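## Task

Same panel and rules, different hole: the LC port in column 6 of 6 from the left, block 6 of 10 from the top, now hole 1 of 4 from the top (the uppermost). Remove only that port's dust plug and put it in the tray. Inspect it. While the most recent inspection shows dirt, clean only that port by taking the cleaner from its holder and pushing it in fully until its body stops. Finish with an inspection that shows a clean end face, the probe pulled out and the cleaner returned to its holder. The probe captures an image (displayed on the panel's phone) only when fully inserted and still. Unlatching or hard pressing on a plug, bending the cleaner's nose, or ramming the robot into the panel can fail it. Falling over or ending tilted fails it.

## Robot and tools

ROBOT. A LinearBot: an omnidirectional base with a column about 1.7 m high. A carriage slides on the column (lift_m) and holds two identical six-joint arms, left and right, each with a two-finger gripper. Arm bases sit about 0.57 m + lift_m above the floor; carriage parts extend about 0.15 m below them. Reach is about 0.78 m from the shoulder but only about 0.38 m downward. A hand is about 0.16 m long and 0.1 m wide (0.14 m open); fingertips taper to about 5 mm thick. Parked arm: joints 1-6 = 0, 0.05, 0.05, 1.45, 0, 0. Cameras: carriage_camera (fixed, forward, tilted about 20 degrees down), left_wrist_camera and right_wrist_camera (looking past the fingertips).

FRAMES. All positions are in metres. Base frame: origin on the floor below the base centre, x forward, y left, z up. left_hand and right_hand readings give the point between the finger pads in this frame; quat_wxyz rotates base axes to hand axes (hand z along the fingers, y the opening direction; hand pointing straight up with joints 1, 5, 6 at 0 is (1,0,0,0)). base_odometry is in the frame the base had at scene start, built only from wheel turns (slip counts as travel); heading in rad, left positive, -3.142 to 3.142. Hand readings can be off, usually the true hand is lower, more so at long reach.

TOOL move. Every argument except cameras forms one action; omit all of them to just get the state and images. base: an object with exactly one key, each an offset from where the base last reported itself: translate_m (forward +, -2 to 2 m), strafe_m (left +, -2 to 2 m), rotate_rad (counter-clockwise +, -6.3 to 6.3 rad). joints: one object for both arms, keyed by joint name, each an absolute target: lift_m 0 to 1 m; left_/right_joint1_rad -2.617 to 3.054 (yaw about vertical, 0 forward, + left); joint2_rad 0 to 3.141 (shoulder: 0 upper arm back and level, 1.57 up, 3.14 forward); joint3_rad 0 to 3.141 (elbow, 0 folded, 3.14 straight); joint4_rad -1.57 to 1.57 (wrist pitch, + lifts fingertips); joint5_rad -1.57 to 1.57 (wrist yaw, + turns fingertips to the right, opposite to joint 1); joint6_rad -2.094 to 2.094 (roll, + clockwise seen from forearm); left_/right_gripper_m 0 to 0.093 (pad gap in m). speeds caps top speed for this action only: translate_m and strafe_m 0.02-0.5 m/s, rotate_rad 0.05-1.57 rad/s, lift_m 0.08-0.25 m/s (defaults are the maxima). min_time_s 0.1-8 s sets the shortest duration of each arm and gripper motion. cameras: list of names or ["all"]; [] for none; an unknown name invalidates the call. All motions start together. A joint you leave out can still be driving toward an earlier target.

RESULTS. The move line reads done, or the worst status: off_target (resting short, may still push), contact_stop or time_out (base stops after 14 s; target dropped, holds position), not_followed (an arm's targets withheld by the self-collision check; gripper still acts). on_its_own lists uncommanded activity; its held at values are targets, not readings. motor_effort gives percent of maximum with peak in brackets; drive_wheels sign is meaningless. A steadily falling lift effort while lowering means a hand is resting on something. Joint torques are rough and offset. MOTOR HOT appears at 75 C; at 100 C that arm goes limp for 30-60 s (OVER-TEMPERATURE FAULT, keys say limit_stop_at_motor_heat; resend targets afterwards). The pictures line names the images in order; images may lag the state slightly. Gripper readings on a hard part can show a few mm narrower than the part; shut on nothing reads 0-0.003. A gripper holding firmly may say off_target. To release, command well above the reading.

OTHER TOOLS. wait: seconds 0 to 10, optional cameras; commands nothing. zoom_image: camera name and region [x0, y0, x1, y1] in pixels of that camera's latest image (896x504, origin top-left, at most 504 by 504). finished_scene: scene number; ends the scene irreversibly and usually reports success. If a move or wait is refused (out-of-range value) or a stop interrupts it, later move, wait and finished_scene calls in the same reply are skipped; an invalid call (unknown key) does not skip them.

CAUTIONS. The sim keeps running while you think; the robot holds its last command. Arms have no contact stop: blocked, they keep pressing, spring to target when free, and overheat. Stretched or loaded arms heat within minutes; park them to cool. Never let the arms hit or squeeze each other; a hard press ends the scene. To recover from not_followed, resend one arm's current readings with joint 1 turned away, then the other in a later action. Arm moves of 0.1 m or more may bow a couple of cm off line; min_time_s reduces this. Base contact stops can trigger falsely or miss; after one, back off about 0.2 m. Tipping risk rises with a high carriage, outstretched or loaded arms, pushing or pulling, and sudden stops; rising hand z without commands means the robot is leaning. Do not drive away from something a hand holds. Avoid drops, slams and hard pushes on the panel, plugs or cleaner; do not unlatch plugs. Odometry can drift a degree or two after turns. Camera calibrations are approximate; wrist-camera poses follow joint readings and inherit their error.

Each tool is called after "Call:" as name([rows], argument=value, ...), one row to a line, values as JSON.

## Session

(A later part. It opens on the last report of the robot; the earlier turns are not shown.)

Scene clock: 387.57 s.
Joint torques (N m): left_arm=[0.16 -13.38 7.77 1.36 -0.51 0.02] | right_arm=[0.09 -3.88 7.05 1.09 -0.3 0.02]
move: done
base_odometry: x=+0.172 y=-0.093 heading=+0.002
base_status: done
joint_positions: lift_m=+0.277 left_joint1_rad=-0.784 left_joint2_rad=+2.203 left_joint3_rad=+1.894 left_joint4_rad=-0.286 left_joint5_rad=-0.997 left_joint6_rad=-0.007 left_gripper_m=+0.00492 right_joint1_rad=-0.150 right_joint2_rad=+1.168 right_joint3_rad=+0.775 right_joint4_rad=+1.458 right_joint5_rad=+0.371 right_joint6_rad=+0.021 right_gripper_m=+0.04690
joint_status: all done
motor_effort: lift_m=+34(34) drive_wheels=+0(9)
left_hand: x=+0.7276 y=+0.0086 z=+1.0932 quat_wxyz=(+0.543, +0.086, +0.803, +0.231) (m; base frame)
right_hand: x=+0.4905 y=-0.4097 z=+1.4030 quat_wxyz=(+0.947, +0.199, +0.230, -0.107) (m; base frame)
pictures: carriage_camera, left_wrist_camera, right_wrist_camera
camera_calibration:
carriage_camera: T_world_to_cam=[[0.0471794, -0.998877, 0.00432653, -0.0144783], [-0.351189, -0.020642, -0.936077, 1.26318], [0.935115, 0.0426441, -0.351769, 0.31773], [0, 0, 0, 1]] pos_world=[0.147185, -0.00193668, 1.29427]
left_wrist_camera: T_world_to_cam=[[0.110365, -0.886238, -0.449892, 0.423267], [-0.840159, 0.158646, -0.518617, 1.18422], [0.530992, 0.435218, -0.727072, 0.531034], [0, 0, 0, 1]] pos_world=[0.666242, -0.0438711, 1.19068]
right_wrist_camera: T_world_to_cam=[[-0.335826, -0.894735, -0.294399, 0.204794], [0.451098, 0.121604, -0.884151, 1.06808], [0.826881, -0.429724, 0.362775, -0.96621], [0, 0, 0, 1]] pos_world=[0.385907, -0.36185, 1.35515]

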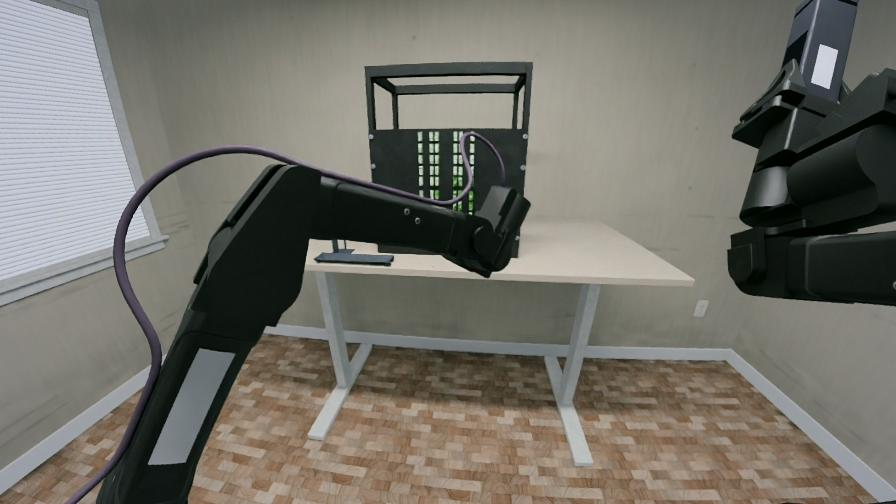

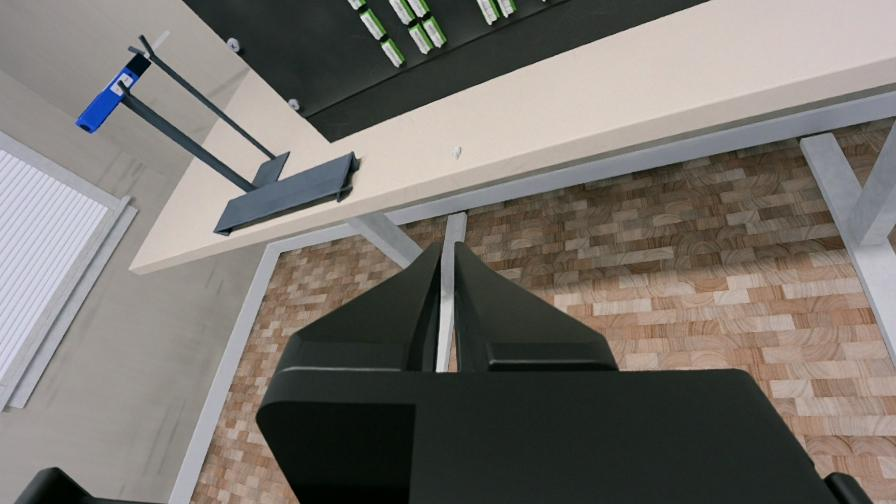

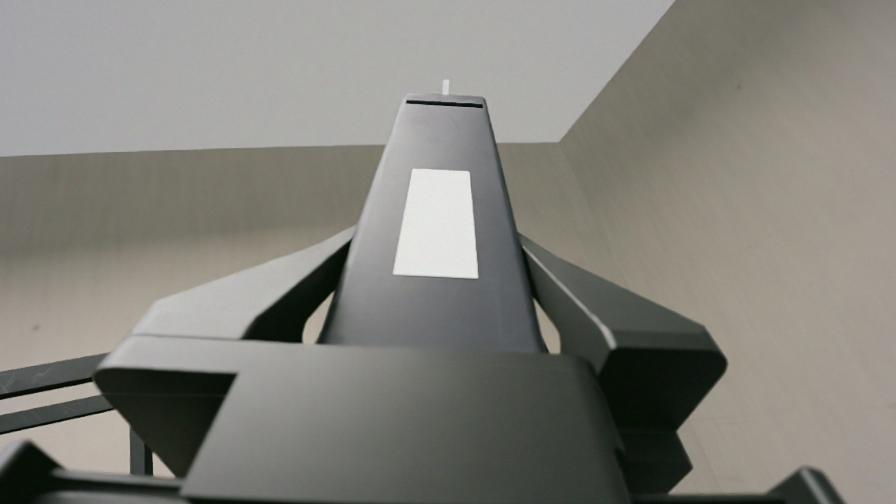

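Call:
move(joints={"lift_m":0.43,"left_joint1_rad":-0.302,"left_joint2_rad":2.548,"left_joint3_rad":2.248,"left_joint4_rad":-1.27,"left_joint5_rad":0,"left_joint6_rad":0,"left_gripper_m":0.03}, min_time_s=3, cameras=[])

Call:
move(base={"translate_m":0.255}, speeds={"translate_m":0.2}, cameras=[])

Call:
move(base={"strafe_m":-0.042})

Scene clock: 403.37 s.
Joint torques (N m): left_arm=[0.61 -12.78 7.32 0.24 0.19 0.07] | right_arm=[0.1 -3.86 7.04 1.07 -0.32 0.01]
move: done
base_odometry: x=+0.172 y=-0.093 heading=+0.002
base_status: not commanded
joint_positions: lift_m=+0.430 left_joint1_rad=-0.308 left_joint2_rad=+2.530 left_joint3_rad=+2.220 left_joint4_rad=-1.256 left_joint5_rad=-0.017 left_joint6_rad=-0.006 left_gripper_m=+0.02992 right_joint1_rad=-0.150 right_joint2_rad=+1.168 right_joint3_rad=+0.775 right_joint4_rad=+1.459 right_joint5_rad=+0.371 right_joint6_rad=+0.021 right_gripper_m=+0.04690
joint_status: all done
motor_effort: lift_m=+33(43) drive_wheels=+0(2)
left_hand: x=+0.6897 y=+0.1602 z=+1.0313 quat_wxyz=(+0.004, +0.150, +0.989, +0.008) (m; base frame)
right_hand: x=+0.4902 y=-0.4097 z=+1.5565 quat_wxyz=(+0.947, +0.199, +0.229, -0.107) (m; base frame)
pictures: none
No camera images: "cameras" was empty.

Scene clock: 405.73 s.
Joint torques (N m): left_arm=[1.43 -9.73 7.2 2.01 0.17 0.02] | right_arm=[0.1 -3.88 7.04 1.07 -0.32 0.01]
move: done
base_odometry: x=+0.427 y=-0.092 heading=+0.002
base_status: done
joint_positions: lift_m=+0.430 left_joint1_rad=-0.315 left_joint2_rad=+2.505 left_joint3_rad=+2.220 left_joint4_rad=-1.486 left_joint5_rad=-0.013 left_joint6_rad=-0.007 left_gripper_m=+0.02992 right_joint1_rad=-0.150 right_joint2_rad=+1.168 right_joint3_rad=+0.775 right_joint4_rad=+1.459 right_joint5_rad=+0.372 right_joint6_rad=+0.021 right_gripper_m=+0.04690
joint_status: not commanded
motor_effort: lift_m=+33(33) drive_wheels=+6(12)
left_hand: x=+0.6371 y=+0.1731 z=+1.0479 quat_wxyz=(-0.097, +0.153, +0.983, +0.023) (m; base frame)
right_hand: x=+0.4902 y=-0.4099 z=+1.5564 quat_wxyz=(+0.947, +0.199, +0.229, -0.108) (m; base frame)
pictures: none
No camera images: "cameras" was empty.

Scene clock: 406.87 s.
Joint torques (N m): left_arm=[-3.52 -8.65 7.17 2.47 0.14 0.04] | right_arm=[0.13 -3.86 7.04 1.06 -0.34 0.01]
move: done
base_odometry: x=+0.427 y=-0.134 heading=+0.003
base_status: done
joint_positions: lift_m=+0.430 left_joint1_rad=-0.268 left_joint2_rad=+2.497 left_joint3_rad=+2.220 left_joint4_rad=-1.544 left_joint5_rad=-0.013 left_joint6_rad=-0.007 left_gripper_m=+0.02992 right_joint1_rad=-0.150 right_joint2_rad=+1.168 right_joint3_rad=+0.775 right_joint4_rad=+1.459 right_joint5_rad=+0.374 right_joint6_rad=+0.021 right_gripper_m=+0.04690
joint_status: not commanded
motor_effort: lift_m=+33(33) drive_wheels=+8(23)
left_hand: x=+0.6301 y=+0.1962 z=+1.0546 quat_wxyz=(-0.122, +0.130, +0.984, +0.024) (m; base frame)
right_hand: x=+0.4899 y=-0.4104 z=+1.5563 quat_wxyz=(+0.946, +0.201, +0.229, -0.108) (m; base frame)
pictures: carriage_camera, left_wrist_camera, right_wrist_camera
camera_calibration:
carriage_camera: T_world_to_cam=[[0.0471794, -0.998877, 0.00432653, -0.0151415], [-0.351189, -0.020642, -0.936077, 1.40668], [0.935115, 0.0426441, -0.351769, 0.371656], [0, 0, 0, 1]] pos_world=[0.147185, -0.00193668, 1.44757]
left_wrist_camera: T_world_to_cam=[[-0.245078, -0.969451, -0.0100966, 0.359355], [-0.642976, 0.154733, 0.750093, -0.40884], [-0.725616, 0.190323, -0.661255, 1.24353], [0, 0, 0, 1]] pos_world=[0.727524, 0.174965, 1.13259]
right_wrist_camera: T_world_to_cam=[[-0.337461, -0.89298, -0.297837, 0.255978], [0.453239, 0.123173, -0.882838, 1.20159], [0.825042, -0.432915, 0.363167, -1.02265], [0, 0, 0, 1]] pos_world=[0.385506, -0.362143, 1.50845]

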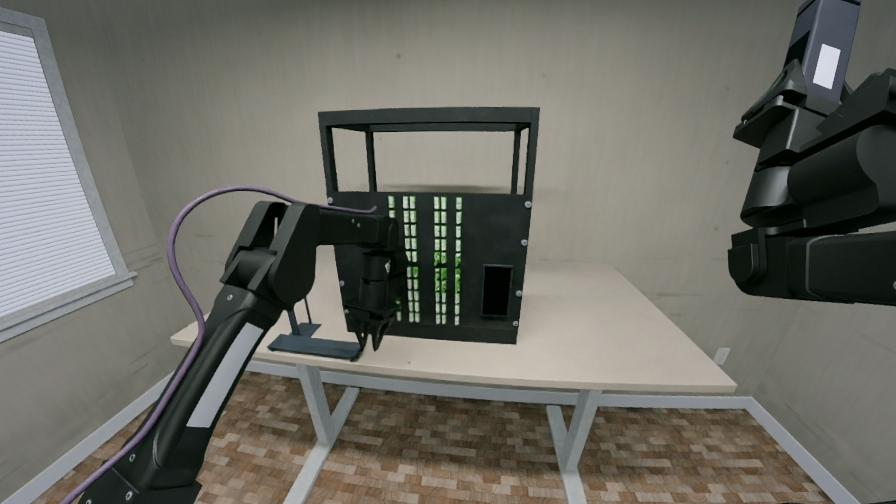

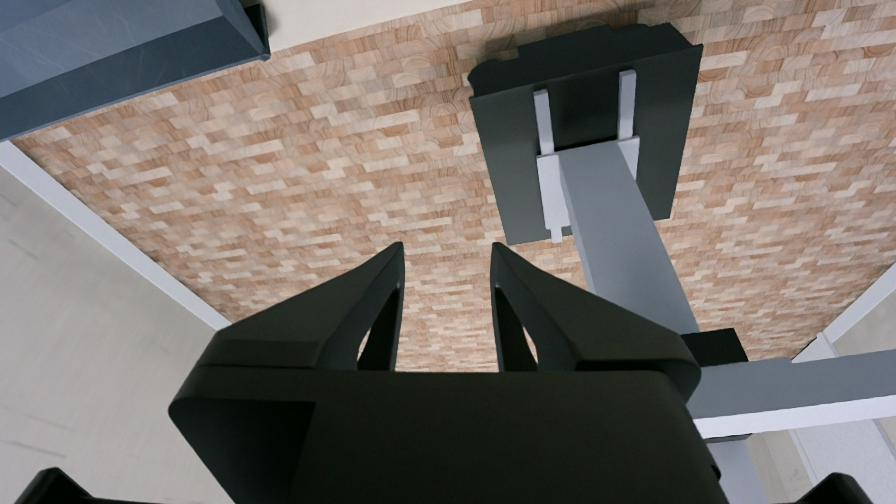

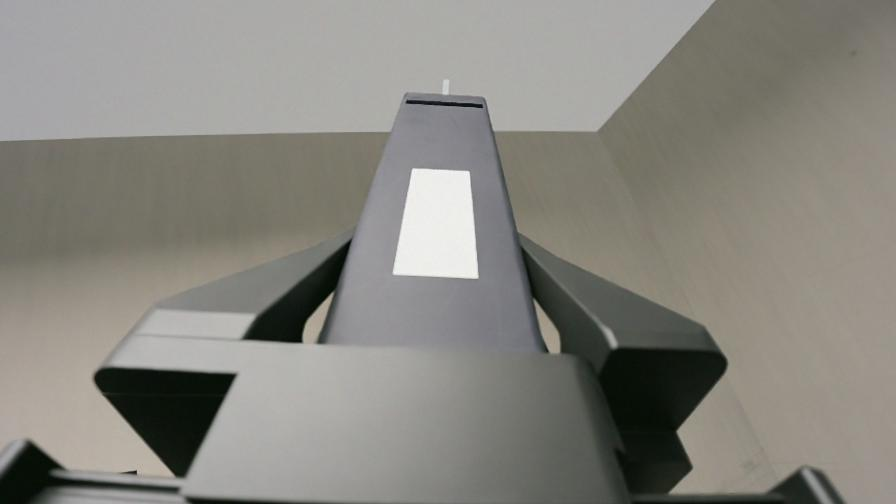

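Call:
move(base={"translate_m":-0.12}, speeds={"translate_m":0.1})

Scene clock: 413.23 s.
Joint torques (N m): left_arm=[0.18 -13.49 7.23 0.43 0.09 0.05] | right_arm=[0.14 -3.85 7.04 1.07 -0.34 0.02]
move: done
base_odometry: x=+0.307 y=-0.135 heading=+0.003
base_status: done
joint_positions: lift_m=+0.430 left_joint1_rad=-0.304 left_joint2_rad=+2.538 left_joint3_rad=+2.222 left_joint4_rad=-1.282 left_joint5_rad=-0.011 left_joint6_rad=-0.006 left_gripper_m=+0.02992 right_joint1_rad=-0.150 right_joint2_rad=+1.168 right_joint3_rad=+0.775 right_joint4_rad=+1.460 right_joint5_rad=+0.374 right_joint6_rad=+0.021 right_gripper_m=+0.04690
joint_status: not commanded
motor_effort: lift_m=+33(33) drive_wheels=+0(11)
left_hand: x=+0.6834 y=+0.1633 z=+1.0284 quat_wxyz=(-0.012, +0.148, +0.989, +0.008) (m; base frame)
right_hand: x=+0.4898 y=-0.4104 z=+1.5564 quat_wxyz=(+0.946, +0.201, +0.229, -0.108) (m; base frame)
pictures: carriage_camera, left_wrist_camera, right_wrist_camera
camera_calibration:
carriage_camera: T_world_to_cam=[[0.0471794, -0.998877, 0.00432653, -0.0151415], [-0.351189, -0.020642, -0.936077, 1.40668], [0.935115, 0.0426441, -0.351769, 0.371656], [0, 0, 0, 1]] pos_world=[0.147185, -0.00193668, 1.44757]
left_wrist_camera: T_world_to_cam=[[-0.278363, -0.96047, -0.00350776, 0.354756], [-0.779162, 0.223678, 0.585555, -0.0988602], [-0.561623, 0.16573, -0.810625, 1.31676], [0, 0, 0, 1]] pos_world=[0.761243, 0.144619, 1.12653]
right_wrist_camera: T_world_to_cam=[[-0.33729, -0.892984, -0.298018, 0.25615], [0.453869, 0.123096, -0.882525, 1.2009], [0.824766, -0.432928, 0.363778, -1.02339], [0, 0, 0, 1]] pos_world=[0.385408, -0.362143, 1.50845]

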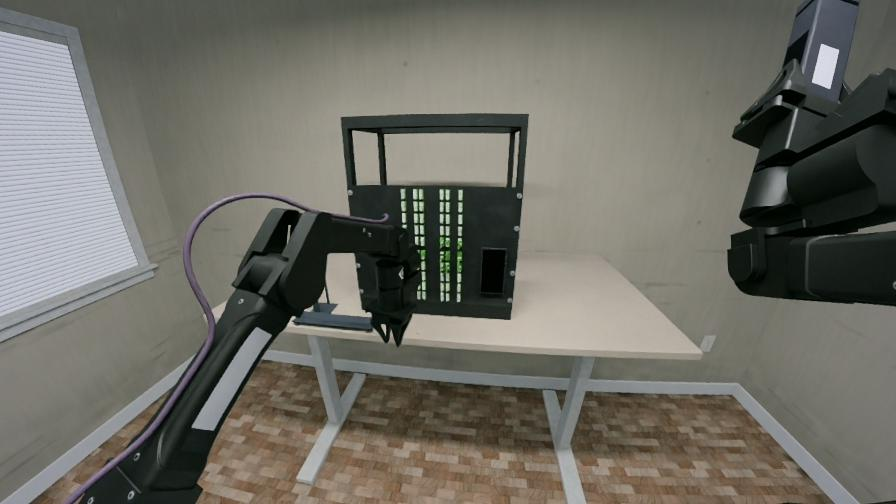

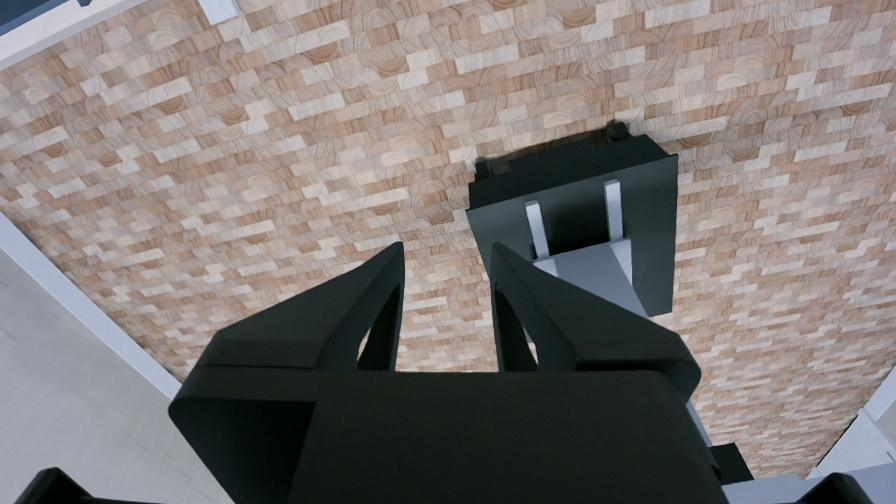

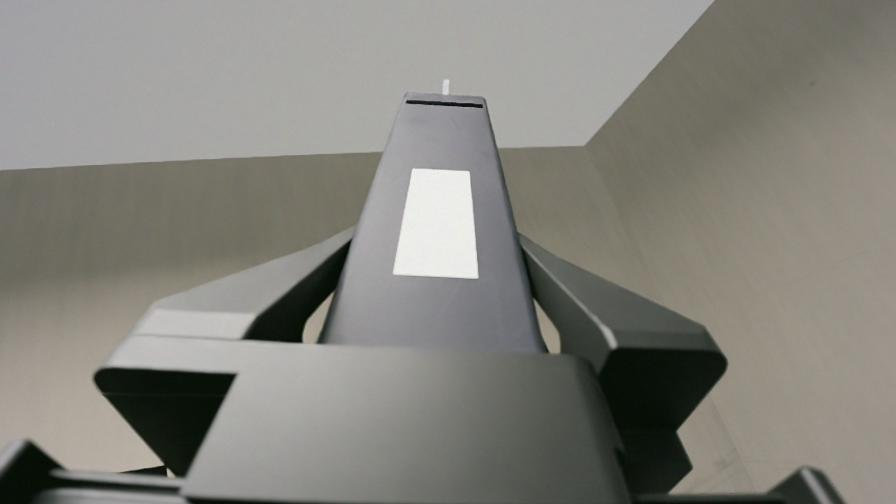

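Call:
move(joints={"left_joint6_rad":1.54,"left_joint4_rad":-1.28,"left_joint2_rad":2.56}, min_time_s=2, cameras=["carriage_camera"])

Call:
zoom_image(camera="carriage_camera", region=[330, 250, 500, 400])

Scene clock: 421.20 s.
Joint torques (N m): left_arm=[0.2 -12.78 7.05 0.26 0.23 0.04] | right_arm=[0.13 -3.86 7.02 1.06 -0.34 0.02]
move: done
base_odometry: x=+0.307 y=-0.135 heading=+0.003
base_status: not commanded
joint_positions: lift_m=+0.430 left_joint1_rad=-0.304 left_joint2_rad=+2.542 left_joint3_rad=+2.222 left_joint4_rad=-1.282 left_joint5_rad=-0.011 left_joint6_rad=+1.532 left_gripper_m=+0.02992 right_joint1_rad=-0.150 right_joint2_rad=+1.168 right_joint3_rad=+0.775 right_joint4_rad=+1.460 right_joint5_rad=+0.374 right_joint6_rad=+0.021 right_gripper_m=+0.04690
joint_status: all done
motor_effort: lift_m=+33(33) drive_wheels=+0(0)
left_hand: x=+0.6829 y=+0.1635 z=+1.0262 quat_wxyz=(-0.016, +0.794, +0.608, -0.004) (m; base frame)
right_hand: x=+0.4898 y=-0.4104 z=+1.5564 quat_wxyz=(+0.946, +0.201, +0.229, -0.108) (m; base frame)
pictures: carriage_camera
camera_calibration:
carriage_camera: T_world_to_cam=[[0.0471794, -0.998877, 0.00432653, -0.0151415], [-0.351189, -0.020642, -0.936077, 1.40668], [0.935115, 0.0426441, -0.351769, 0.371656], [0, 0, 0, 1]] pos_world=[0.147185, -0.00193668, 1.44757]

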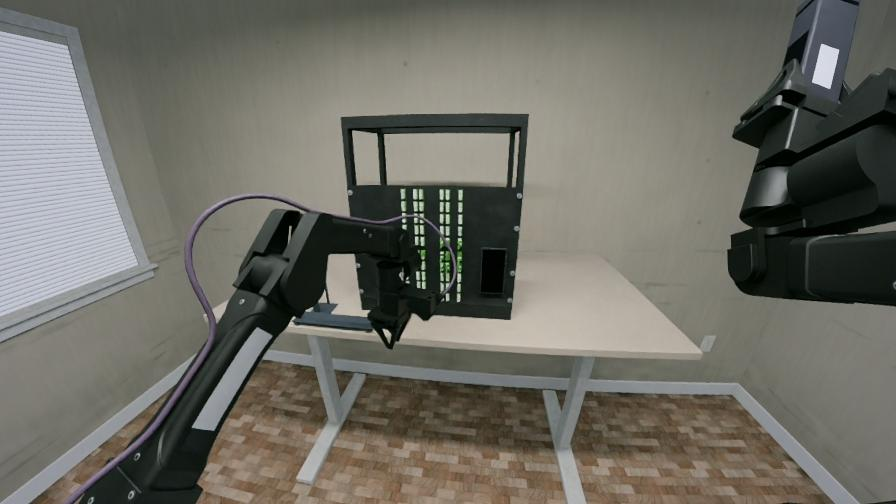

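Scaled by 2.965 from the camera's 896x504 image, which has a finer 1280x720 frame.

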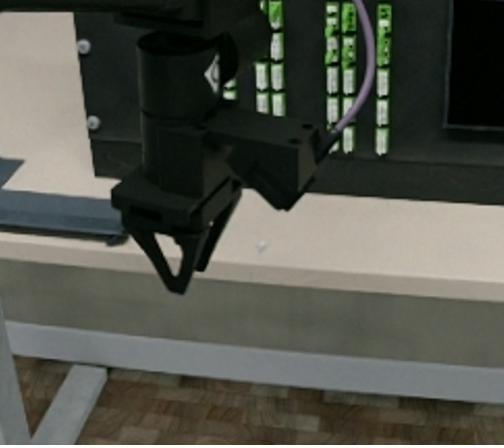

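Call:
move(base={"translate_m":0.08}, speeds={"translate_m":0.1}, cameras=["left_wrist_camera","carriage_camera"])

Scene clock: 430.97 s.
Joint torques (N m): left_arm=[0.4 -12.94 7.2 0.22 0.25 0.03] | right_arm=[0.14 -3.96 7.02 1.05 -0.34 0.01]
move: done
base_odometry: x=+0.387 y=-0.134 heading=+0.003
base_status: done
joint_positions: lift_m=+0.430 left_joint1_rad=-0.304 left_joint2_rad=+2.544 left_joint3_rad=+2.222 left_joint4_rad=-1.282 left_joint5_rad=-0.011 left_joint6_rad=+1.533 left_gripper_m=+0.02992 right_joint1_rad=-0.150 right_joint2_rad=+1.168 right_joint3_rad=+0.775 right_joint4_rad=+1.460 right_joint5_rad=+0.374 right_joint6_rad=+0.021 right_gripper_m=+0.04690
joint_status: not commanded
motor_effort: lift_m=+33(33) drive_wheels=-1(7)
left_hand: x=+0.6827 y=+0.1634 z=+1.0254 quat_wxyz=(-0.017, +0.795, +0.607, -0.005) (m; base frame)
right_hand: x=+0.4898 y=-0.4104 z=+1.5564 quat_wxyz=(+0.946, +0.201, +0.229, -0.108) (m; base frame)
pictures: carriage_camera, left_wrist_camera
camera_calibration:
carriage_camera: T_world_to_cam=[[0.0471794, -0.998877, 0.00432653, -0.0151415], [-0.351189, -0.020642, -0.936077, 1.40668], [0.935115, 0.0426441, -0.351769, 0.371656], [0, 0, 0, 1]] pos_world=[0.147185, -0.00193668, 1.44757]
left_wrist_camera: T_world_to_cam=[[-0.967928, 0.247849, 0.0410701, 0.582289], [0.225901, 0.787107, 0.573961, -0.864125], [0.109929, 0.564831, -0.817852, 0.797603], [0, 0, 0, 1]] pos_world=[0.671141, 0.0853284, 1.12438]

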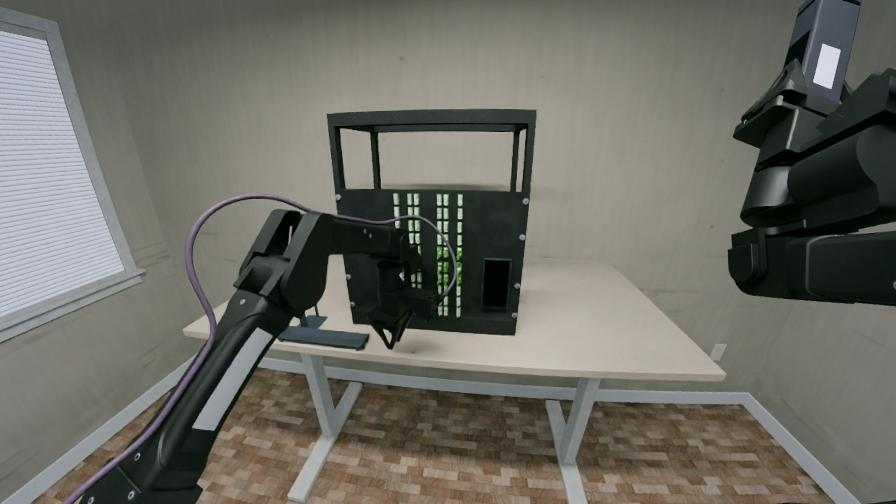

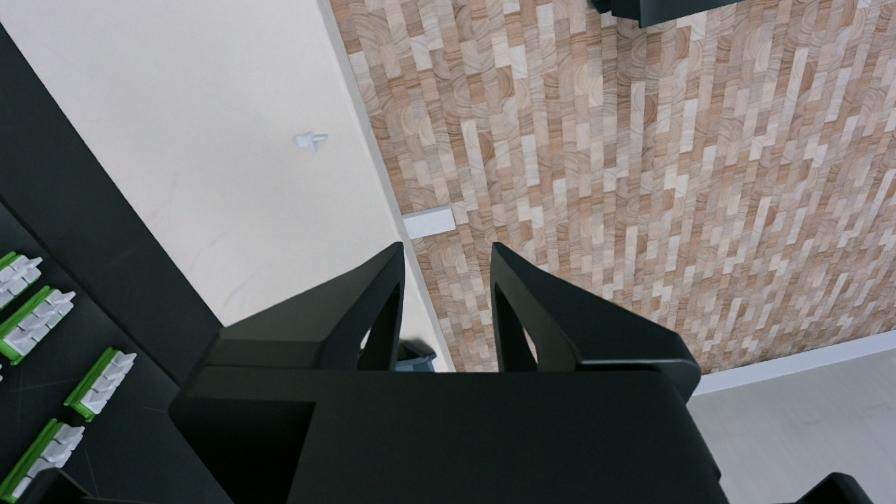

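Call:
zoom_image(camera="left_wrist_camera", region=[280, 115, 340, 165])

Scaled by 8.400 from the camera's 896x504 image, which has a finer 1280x720 frame.

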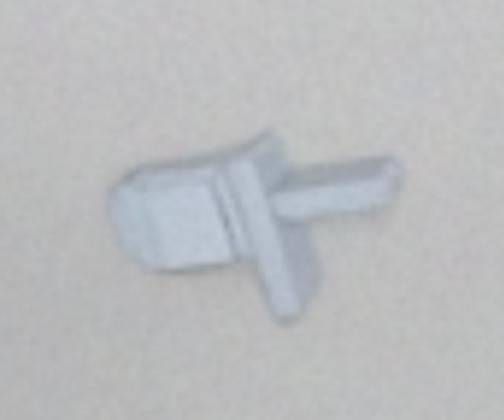

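Call:
move(base={"strafe_m":-0.1}, joints={"left_joint1_rad":-0.14,"left_joint2_rad":2.133,"left_joint3_rad":1.43,"left_joint4_rad":-0.226,"left_joint5_rad":0.0,"left_joint6_rad":0.0,"left_gripper_m":0.025}, min_time_s=2.5, cameras=["left_wrist_camera","carriage_camera"])

Scene clock: 453.17 s.
Joint torques (N m): left_arm=[0.75 -16.05 4.55 1.46 0.1 -0.12] | right_arm=[0.17 -3.85 7.04 1.05 -0.36 0.02]
move: done
base_odometry: x=+0.387 y=-0.234 heading=+0.003
base_status: done
joint_positions: lift_m=+0.430 left_joint1_rad=-0.146 left_joint2_rad=+2.170 left_joint3_rad=+1.444 left_joint4_rad=-0.240 left_joint5_rad=-0.010 left_joint6_rad=+0.008 left_gripper_m=+0.02508 right_joint1_rad=-0.151 right_joint2_rad=+1.168 right_joint3_rad=+0.775 right_joint4_rad=+1.460 right_joint5_rad=+0.376 right_joint6_rad=+0.021 right_gripper_m=+0.04690
joint_status: all done
motor_effort: lift_m=+33(33) drive_wheels=-1(8)
left_hand: x=+0.7502 y=+0.2295 z=+1.0415 quat_wxyz=(+0.297, +0.072, +0.952, -0.016) (m; base frame)
right_hand: x=+0.4896 y=-0.4107 z=+1.5564 quat_wxyz=(+0.946, +0.201, +0.228, -0.108) (m; base frame)
pictures: carriage_camera, left_wrist_camera
camera_calibration:
carriage_camera: T_world_to_cam=[[0.0471794, -0.998877, 0.00432653, -0.0151415], [-0.351189, -0.020642, -0.936077, 1.40668], [0.935115, 0.0426441, -0.351769, 0.371656], [0, 0, 0, 1]] pos_world=[0.147185, -0.00193668, 1.44757]
left_wrist_camera: T_world_to_cam=[[-0.139658, -0.990196, 0.00266905, 0.333344], [-0.990186, 0.139641, -0.00567437, 0.724075], [0.00524603, -0.00343532, -0.99998, 1.1646], [0, 0, 0, 1]] pos_world=[0.757414, 0.232966, 1.1678]

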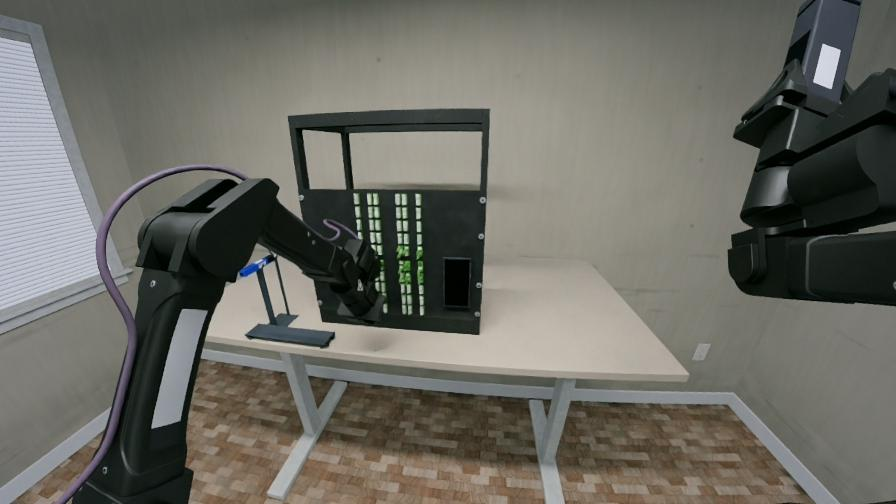

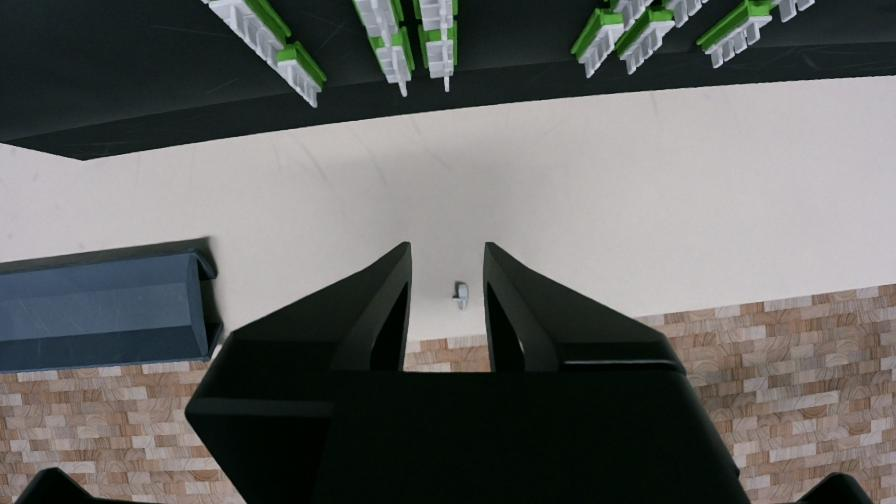

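Call:
move(base={"translate_m":-0.02}, joints={"lift_m":0.37}, speeds={"lift_m":0.1,"translate_m":0.05}, cameras=["left_wrist_camera","carriage_camera"])

Call:
zoom_image(camera="left_wrist_camera", region=[390, 210, 510, 330])

Scene clock: 462.77 s.
Joint torques (N m): left_arm=[0.8 -15.09 4.94 1.38 0.13 -0.11] | right_arm=[0.17 -3.85 7.02 1.05 -0.36 0.02]
move: done
base_odometry: x=+0.367 y=-0.234 heading=+0.003
base_status: done
joint_positions: lift_m=+0.370 left_joint1_rad=-0.146 left_joint2_rad=+2.160 left_joint3_rad=+1.438 left_joint4_rad=-0.231 left_joint5_rad=-0.010 left_joint6_rad=+0.007 left_gripper_m=+0.02508 right_joint1_rad=-0.151 right_joint2_rad=+1.168 right_joint3_rad=+0.775 right_joint4_rad=+1.461 right_joint5_rad=+0.376 right_joint6_rad=+0.021 right_gripper_m=+0.04690
joint_status: all done
motor_effort: lift_m=+35(37) drive_wheels=+0(6)
left_hand: x=+0.7513 y=+0.2293 z=+0.9856 quat_wxyz=(+0.304, +0.071, +0.950, -0.017) (m; base frame)
right_hand: x=+0.4894 y=-0.4106 z=+1.4962 quat_wxyz=(+0.946, +0.201, +0.228, -0.108) (m; base frame)
pictures: carriage_camera, left_wrist_camera
camera_calibration:
carriage_camera: T_world_to_cam=[[0.0471794, -0.998877, 0.00432653, -0.0148811], [-0.351189, -0.020642, -0.936077, 1.35033], [0.935115, 0.0426441, -0.351769, 0.350479], [0, 0, 0, 1]] pos_world=[0.147185, -0.00193668, 1.38737]
left_wrist_camera: T_world_to_cam=[[-0.13813, -0.990407, 0.00385187, 0.331187], [-0.990246, 0.138034, -0.0189807, 0.738325], [0.0182669, -0.00643611, -0.999812, 1.09946], [0, 0, 0, 1]] pos_world=[0.756787, 0.233172, 1.112]

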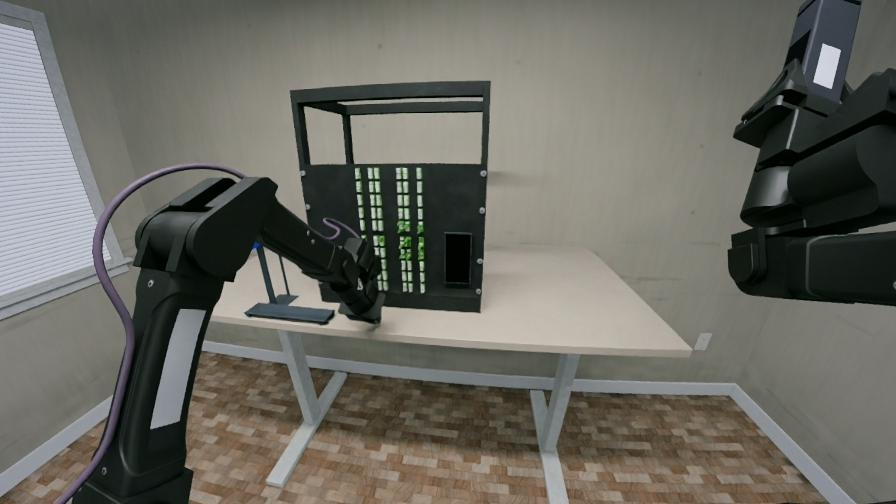

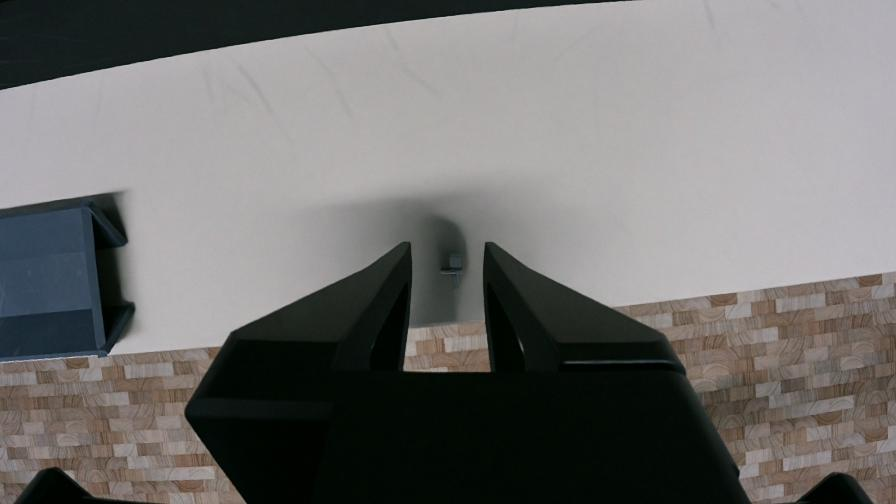

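Scaled by 4.200 from the camera's 896x504 image, which has a finer 1280x720 frame.

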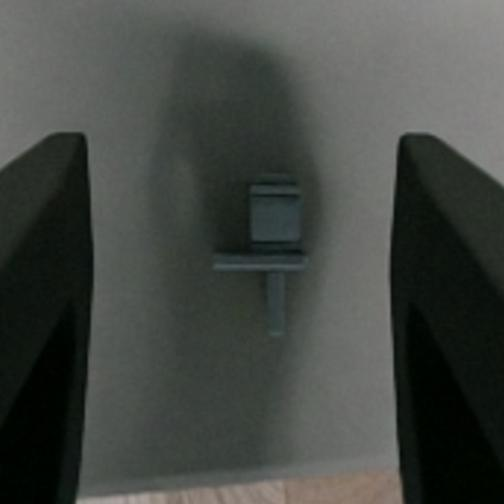

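Call:
move(base={"strafe_m":-0.003}, speeds={"strafe_m":0.02}, cameras=[])

Call:
move(joints={"lift_m":0.350}, speeds={"lift_m":0.08}, cameras=["left_wrist_camera"])

Call:
zoom_image(camera="left_wrist_camera", region=[390, 190, 510, 310])

Scene clock: 470.03 s.
Joint torques (N m): left_arm=[0.46 -15.23 4.9 1.37 0.12 -0.09] | right_arm=[0.21 -3.81 7.01 1.06 -0.37 0.01]
move: done
base_odometry: x=+0.367 y=-0.237 heading=+0.003
base_status: done
joint_positions: lift_m=+0.370 left_joint1_rad=-0.144 left_joint2_rad=+2.160 left_joint3_rad=+1.438 left_joint4_rad=-0.231 left_joint5_rad=-0.009 left_joint6_rad=+0.007 left_gripper_m=+0.02508 right_joint1_rad=-0.151 right_joint2_rad=+1.168 right_joint3_rad=+0.775 right_joint4_rad=+1.461 right_joint5_rad=+0.377 right_joint6_rad=+0.021 right_gripper_m=+0.04690
joint_status: not commanded
motor_effort: lift_m=+36(36) drive_wheels=+0(7)
left_hand: x=+0.7514 y=+0.2305 z=+0.9856 quat_wxyz=(+0.304, +0.070, +0.950, -0.017) (m; base frame)
right_hand: x=+0.4894 y=-0.4108 z=+1.4962 quat_wxyz=(+0.946, +0.202, +0.228, -0.108) (m; base frame)
pictures: none
No camera images: "cameras" was empty.

Scene clock: 470.67 s.
Joint torques (N m): left_arm=[0.38 -14.5 5.04 1.32 0.08 -0.1] | right_arm=[0.2 -3.85 6.94 1.02 -0.37 0.01]
move: done
base_odometry: x=+0.367 y=-0.237 heading=+0.003
base_status: not commanded
joint_positions: lift_m=+0.350 left_joint1_rad=-0.144 left_joint2_rad=+2.154 left_joint3_rad=+1.438 left_joint4_rad=-0.222 left_joint5_rad=-0.009 left_joint6_rad=+0.005 left_gripper_m=+0.02508 right_joint1_rad=-0.151 right_joint2_rad=+1.168 right_joint3_rad=+0.775 right_joint4_rad=+1.463 right_joint5_rad=+0.377 right_joint6_rad=+0.021 right_gripper_m=+0.04690
joint_status: all done
motor_effort: lift_m=+35(39) drive_wheels=+0(0)
left_hand: x=+0.7539 y=+0.2302 z=+0.9704 quat_wxyz=(+0.311, +0.069, +0.948, -0.017) (m; base frame)
right_hand: x=+0.4891 y=-0.4108 z=+1.4764 quat_wxyz=(+0.947, +0.202, +0.227, -0.108) (m; base frame)
pictures: left_wrist_camera
camera_calibration:
left_wrist_camera: T_world_to_cam=[[-0.135301, -0.990789, 0.00561245, 0.328748], [-0.990238, 0.135029, -0.034582, 0.756308], [0.0335056, -0.0102366, -0.999386, 1.07314], [0, 0, 0, 1]] pos_world=[0.757448, 0.234581, 1.09679]

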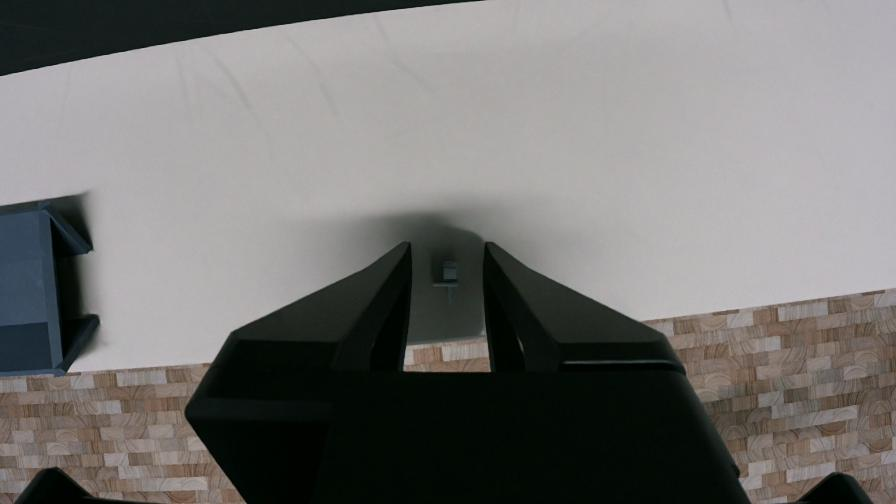

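Scaled by 4.200 from the camera's 896x504 image, which has a finer 1280x720 frame.

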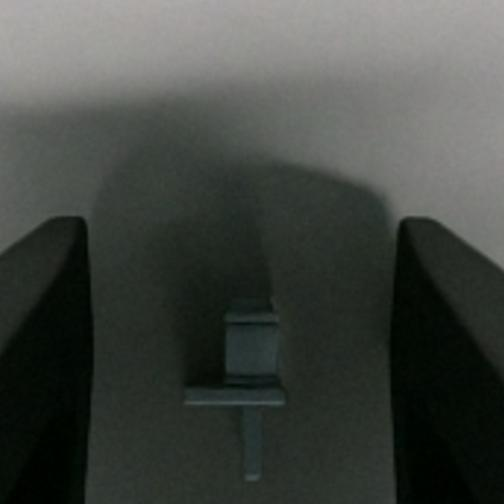

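Call:
move(joints={"lift_m":0.343}, speeds={"lift_m":0.08}, cameras=["left_wrist_camera"])

Call:
zoom_image(camera="left_wrist_camera", region=[390, 190, 510, 310])

Scene clock: 477.03 s.
Joint torques (N m): left_arm=[0.42 -13.46 5.07 1.24 0.08 -0.07] | right_arm=[0.18 -3.79 7.01 1.02 -0.37 0.02]
move: done
base_odometry: x=+0.367 y=-0.237 heading=+0.003
base_status: not commanded
joint_positions: lift_m=+0.343 left_joint1_rad=-0.144 left_joint2_rad=+2.144 left_joint3_rad=+1.438 left_joint4_rad=-0.210 left_joint5_rad=-0.009 left_joint6_rad=+0.005 left_gripper_m=+0.02508 right_joint1_rad=-0.151 right_joint2_rad=+1.168 right_joint3_rad=+0.775 right_joint4_rad=+1.462 right_joint5_rad=+0.377 right_joint6_rad=+0.021 right_gripper_m=+0.04690
joint_status: all done
motor_effort: lift_m=+34(38) drive_wheels=+0(0)
left_hand: x=+0.7570 y=+0.2297 z=+0.9703 quat_wxyz=(+0.321, +0.069, +0.944, -0.018) (m; base frame)
right_hand: x=+0.4893 y=-0.4108 z=+1.4694 quat_wxyz=(+0.946, +0.202, +0.228, -0.108) (m; base frame)
pictures: left_wrist_camera
camera_calibration:
left_wrist_camera: T_world_to_cam=[[-0.13517, -0.990804, 0.00604045, 0.328152], [-0.989316, 0.134626, -0.0559342, 0.779601], [0.0546066, -0.0135366, -0.998416, 1.05685], [0, 0, 0, 1]] pos_world=[0.757918, 0.234486, 1.0968]

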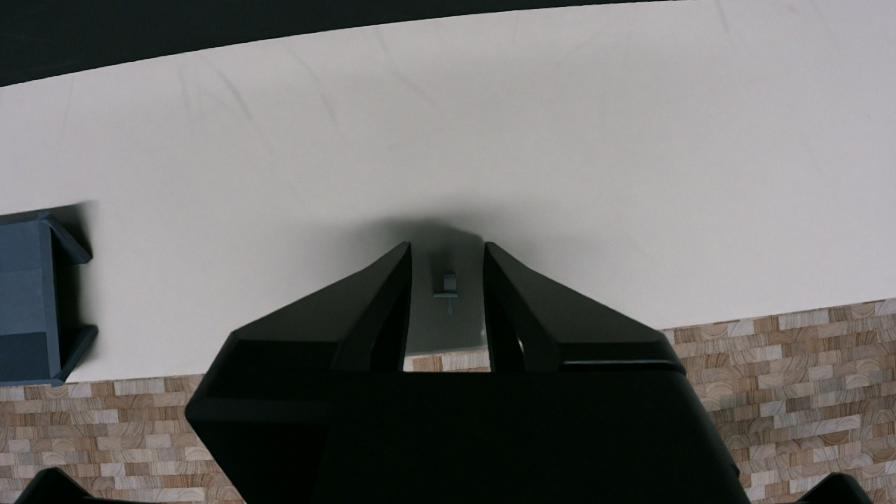

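Scaled by 4.200 from the camera's 896x504 image, which has a finer 1280x720 frame.

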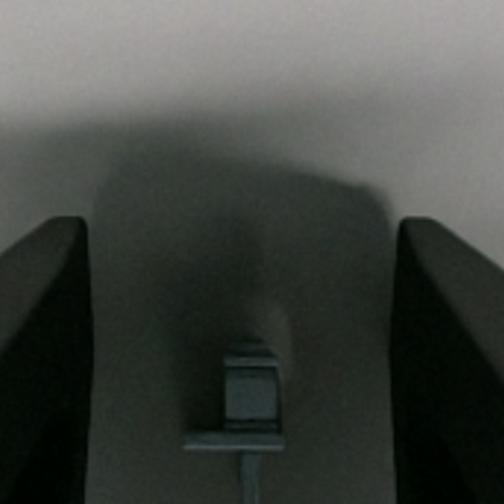

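Call:
move(joints={"lift_m":0.354}, speeds={"lift_m":0.08}, cameras=[])

Call:
move(base={"translate_m":0.006}, speeds={"translate_m":0.02}, cameras=["left_wrist_camera"])

Call:
zoom_image(camera="left_wrist_camera", region=[390, 190, 510, 310])

Scene clock: 484.47 s.
Joint torques (N m): left_arm=[0.44 -13.33 5.19 1.3 0.11 -0.06] | right_arm=[0.18 -3.81 7.09 1.04 -0.37 0.02]
move: done
base_odometry: x=+0.367 y=-0.237 heading=+0.003
base_status: not commanded
joint_positions: lift_m=+0.354 left_joint1_rad=-0.144 left_joint2_rad=+2.143 left_joint3_rad=+1.437 left_joint4_rad=-0.220 left_joint5_rad=-0.009 left_joint6_rad=+0.005 left_gripper_m=+0.02508 right_joint1_rad=-0.151 right_joint2_rad=+1.168 right_joint3_rad=+0.775 right_joint4_rad=+1.464 right_joint5_rad=+0.377 right_joint6_rad=+0.021 right_gripper_m=+0.04690
joint_status: all done
motor_effort: lift_m=+33(45) drive_wheels=+0(1)
left_hand: x=+0.7549 y=+0.2300 z=+0.9799 quat_wxyz=(+0.317, +0.069, +0.946, -0.018) (m; base frame)
right_hand: x=+0.4888 y=-0.4107 z=+1.4807 quat_wxyz=(+0.947, +0.202, +0.227, -0.108) (m; base frame)
pictures: none
No camera images: "cameras" was empty.

Scene clock: 485.30 s.
Joint torques (N m): left_arm=[0.36 -13.41 5.11 1.3 0.09 -0.11] | right_arm=[0.21 -3.75 7.01 1.04 -0.37 0.02]
move: done
base_odometry: x=+0.373 y=-0.237 heading=+0.003
base_status: done
joint_positions: lift_m=+0.354 left_joint1_rad=-0.144 left_joint2_rad=+2.143 left_joint3_rad=+1.437 left_joint4_rad=-0.220 left_joint5_rad=-0.009 left_joint6_rad=+0.005 left_gripper_m=+0.02508 right_joint1_rad=-0.151 right_joint2_rad=+1.167 right_joint3_rad=+0.775 right_joint4_rad=+1.462 right_joint5_rad=+0.377 right_joint6_rad=+0.021 right_gripper_m=+0.04690
joint_status: not commanded
motor_effort: lift_m=+33(33) drive_wheels=+0(9)
left_hand: x=+0.7548 y=+0.2301 z=+0.9798 quat_wxyz=(+0.316, +0.069, +0.946, -0.018) (m; base frame)
right_hand: x=+0.4887 y=-0.4107 z=+1.4809 quat_wxyz=(+0.947, +0.202, +0.227, -0.108) (m; base frame)
pictures: left_wrist_camera
camera_calibration:
left_wrist_camera: T_world_to_cam=[[-0.135136, -0.990809, 0.00591783, 0.328282], [-0.989827, 0.134729, -0.0457247, 0.768297], [0.0445071, -0.0120367, -0.998937, 1.07425], [0, 0, 0, 1]] pos_world=[0.757032, 0.234684, 1.10629]

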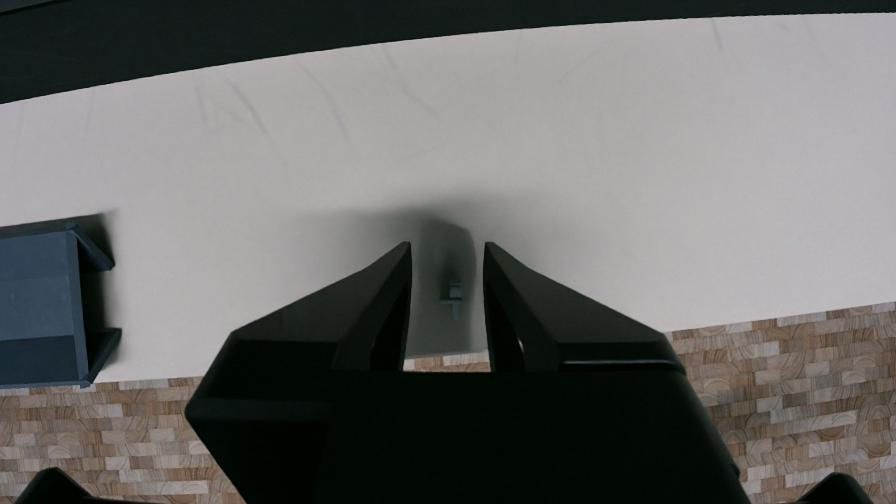

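Scaled by 4.200 from the camera's 896x504 image, which has a finer 1280x720 frame.

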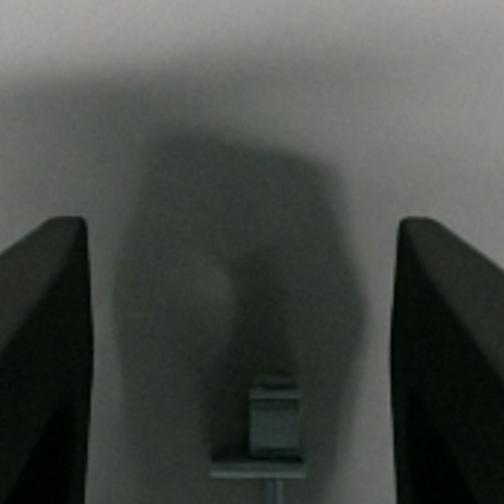

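Call:
move(base={"translate_m":-0.013}, speeds={"translate_m":0.03}, cameras=[])

Call:
move(base={"strafe_m":-0.002}, joints={"lift_m":0.3455}, speeds={"lift_m":0.08,"strafe_m":0.02}, cameras=["left_wrist_camera"])

Call:
zoom_image(camera="left_wrist_camera", region=[390, 190, 510, 310])

Scene clock: 494.80 s.
Joint torques (N m): left_arm=[0.47 -13.42 5.18 1.35 0.09 -0.08] | right_arm=[0.18 -3.77 7.08 1.01 -0.37 0.02]
move: done
base_odometry: x=+0.360 y=-0.237 heading=+0.003
base_status: done
joint_positions: lift_m=+0.354 left_joint1_rad=-0.144 left_joint2_rad=+2.143 left_joint3_rad=+1.437 left_joint4_rad=-0.220 left_joint5_rad=-0.009 left_joint6_rad=+0.005 left_gripper_m=+0.02508 right_joint1_rad=-0.151 right_joint2_rad=+1.167 right_joint3_rad=+0.775 right_joint4_rad=+1.462 right_joint5_rad=+0.377 right_joint6_rad=+0.021 right_gripper_m=+0.04690
joint_status: not commanded
motor_effort: lift_m=+33(33) drive_wheels=+1(8)
left_hand: x=+0.7548 y=+0.2301 z=+0.9798 quat_wxyz=(+0.316, +0.069, +0.946, -0.018) (m; base frame)
right_hand: x=+0.4887 y=-0.4107 z=+1.4809 quat_wxyz=(+0.947, +0.202, +0.227, -0.108) (m; base frame)
pictures: none
No camera images: "cameras" was empty.

Scene clock: 495.30 s.
Joint torques (N m): left_arm=[0.38 -13.41 5.55 1.3 0.08 -0.07] | right_arm=[0.16 -3.69 6.98 1.02 -0.37 0.02]
move: done
base_odometry: x=+0.360 y=-0.239 heading=+0.003
base_status: done
joint_positions: lift_m=+0.345 left_joint1_rad=-0.143 left_joint2_rad=+2.143 left_joint3_rad=+1.436 left_joint4_rad=-0.218 left_joint5_rad=-0.008 left_joint6_rad=+0.004 left_gripper_m=+0.02508 right_joint1_rad=-0.151 right_joint2_rad=+1.167 right_joint3_rad=+0.775 right_joint4_rad=+1.462 right_joint5_rad=+0.377 right_joint6_rad=+0.021 right_gripper_m=+0.04690
joint_status: all done
motor_effort: lift_m=+35(37) drive_wheels=+1(5)
left_hand: x=+0.7550 y=+0.2306 z=+0.9714 quat_wxyz=(+0.317, +0.068, +0.946, -0.018) (m; base frame)
right_hand: x=+0.4888 y=-0.4107 z=+1.4721 quat_wxyz=(+0.947, +0.202, +0.227, -0.108) (m; base frame)
pictures: left_wrist_camera
camera_calibration:
left_wrist_camera: T_world_to_cam=[[-0.133593, -0.991014, 0.00669243, 0.326958], [-0.989971, 0.133133, -0.0472447, 0.769974], [0.0459291, -0.0129369, -0.998861, 1.06491], [0, 0, 0, 1]] pos_world=[0.757021, 0.235287, 1.09789]

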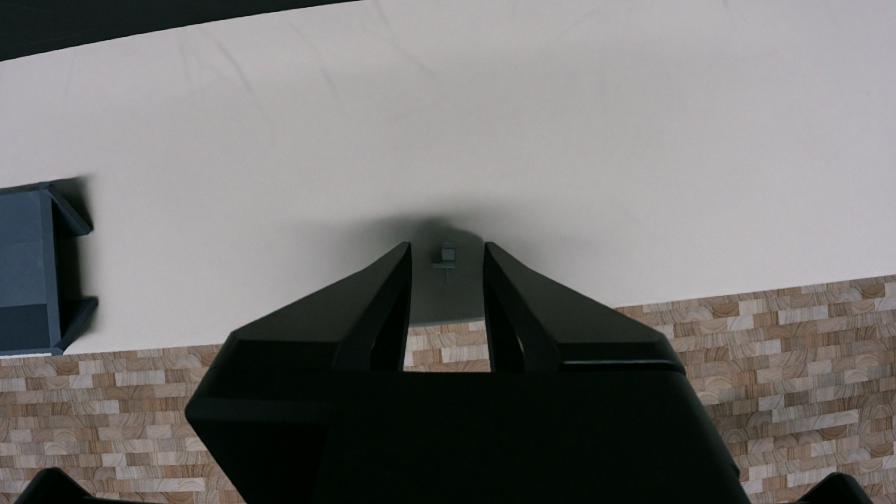

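Scaled by 4.200 from the camera's 896x504 image, which has a finer 1280x720 frame.

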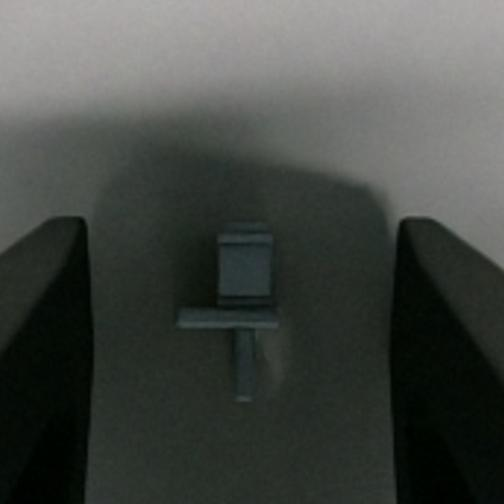

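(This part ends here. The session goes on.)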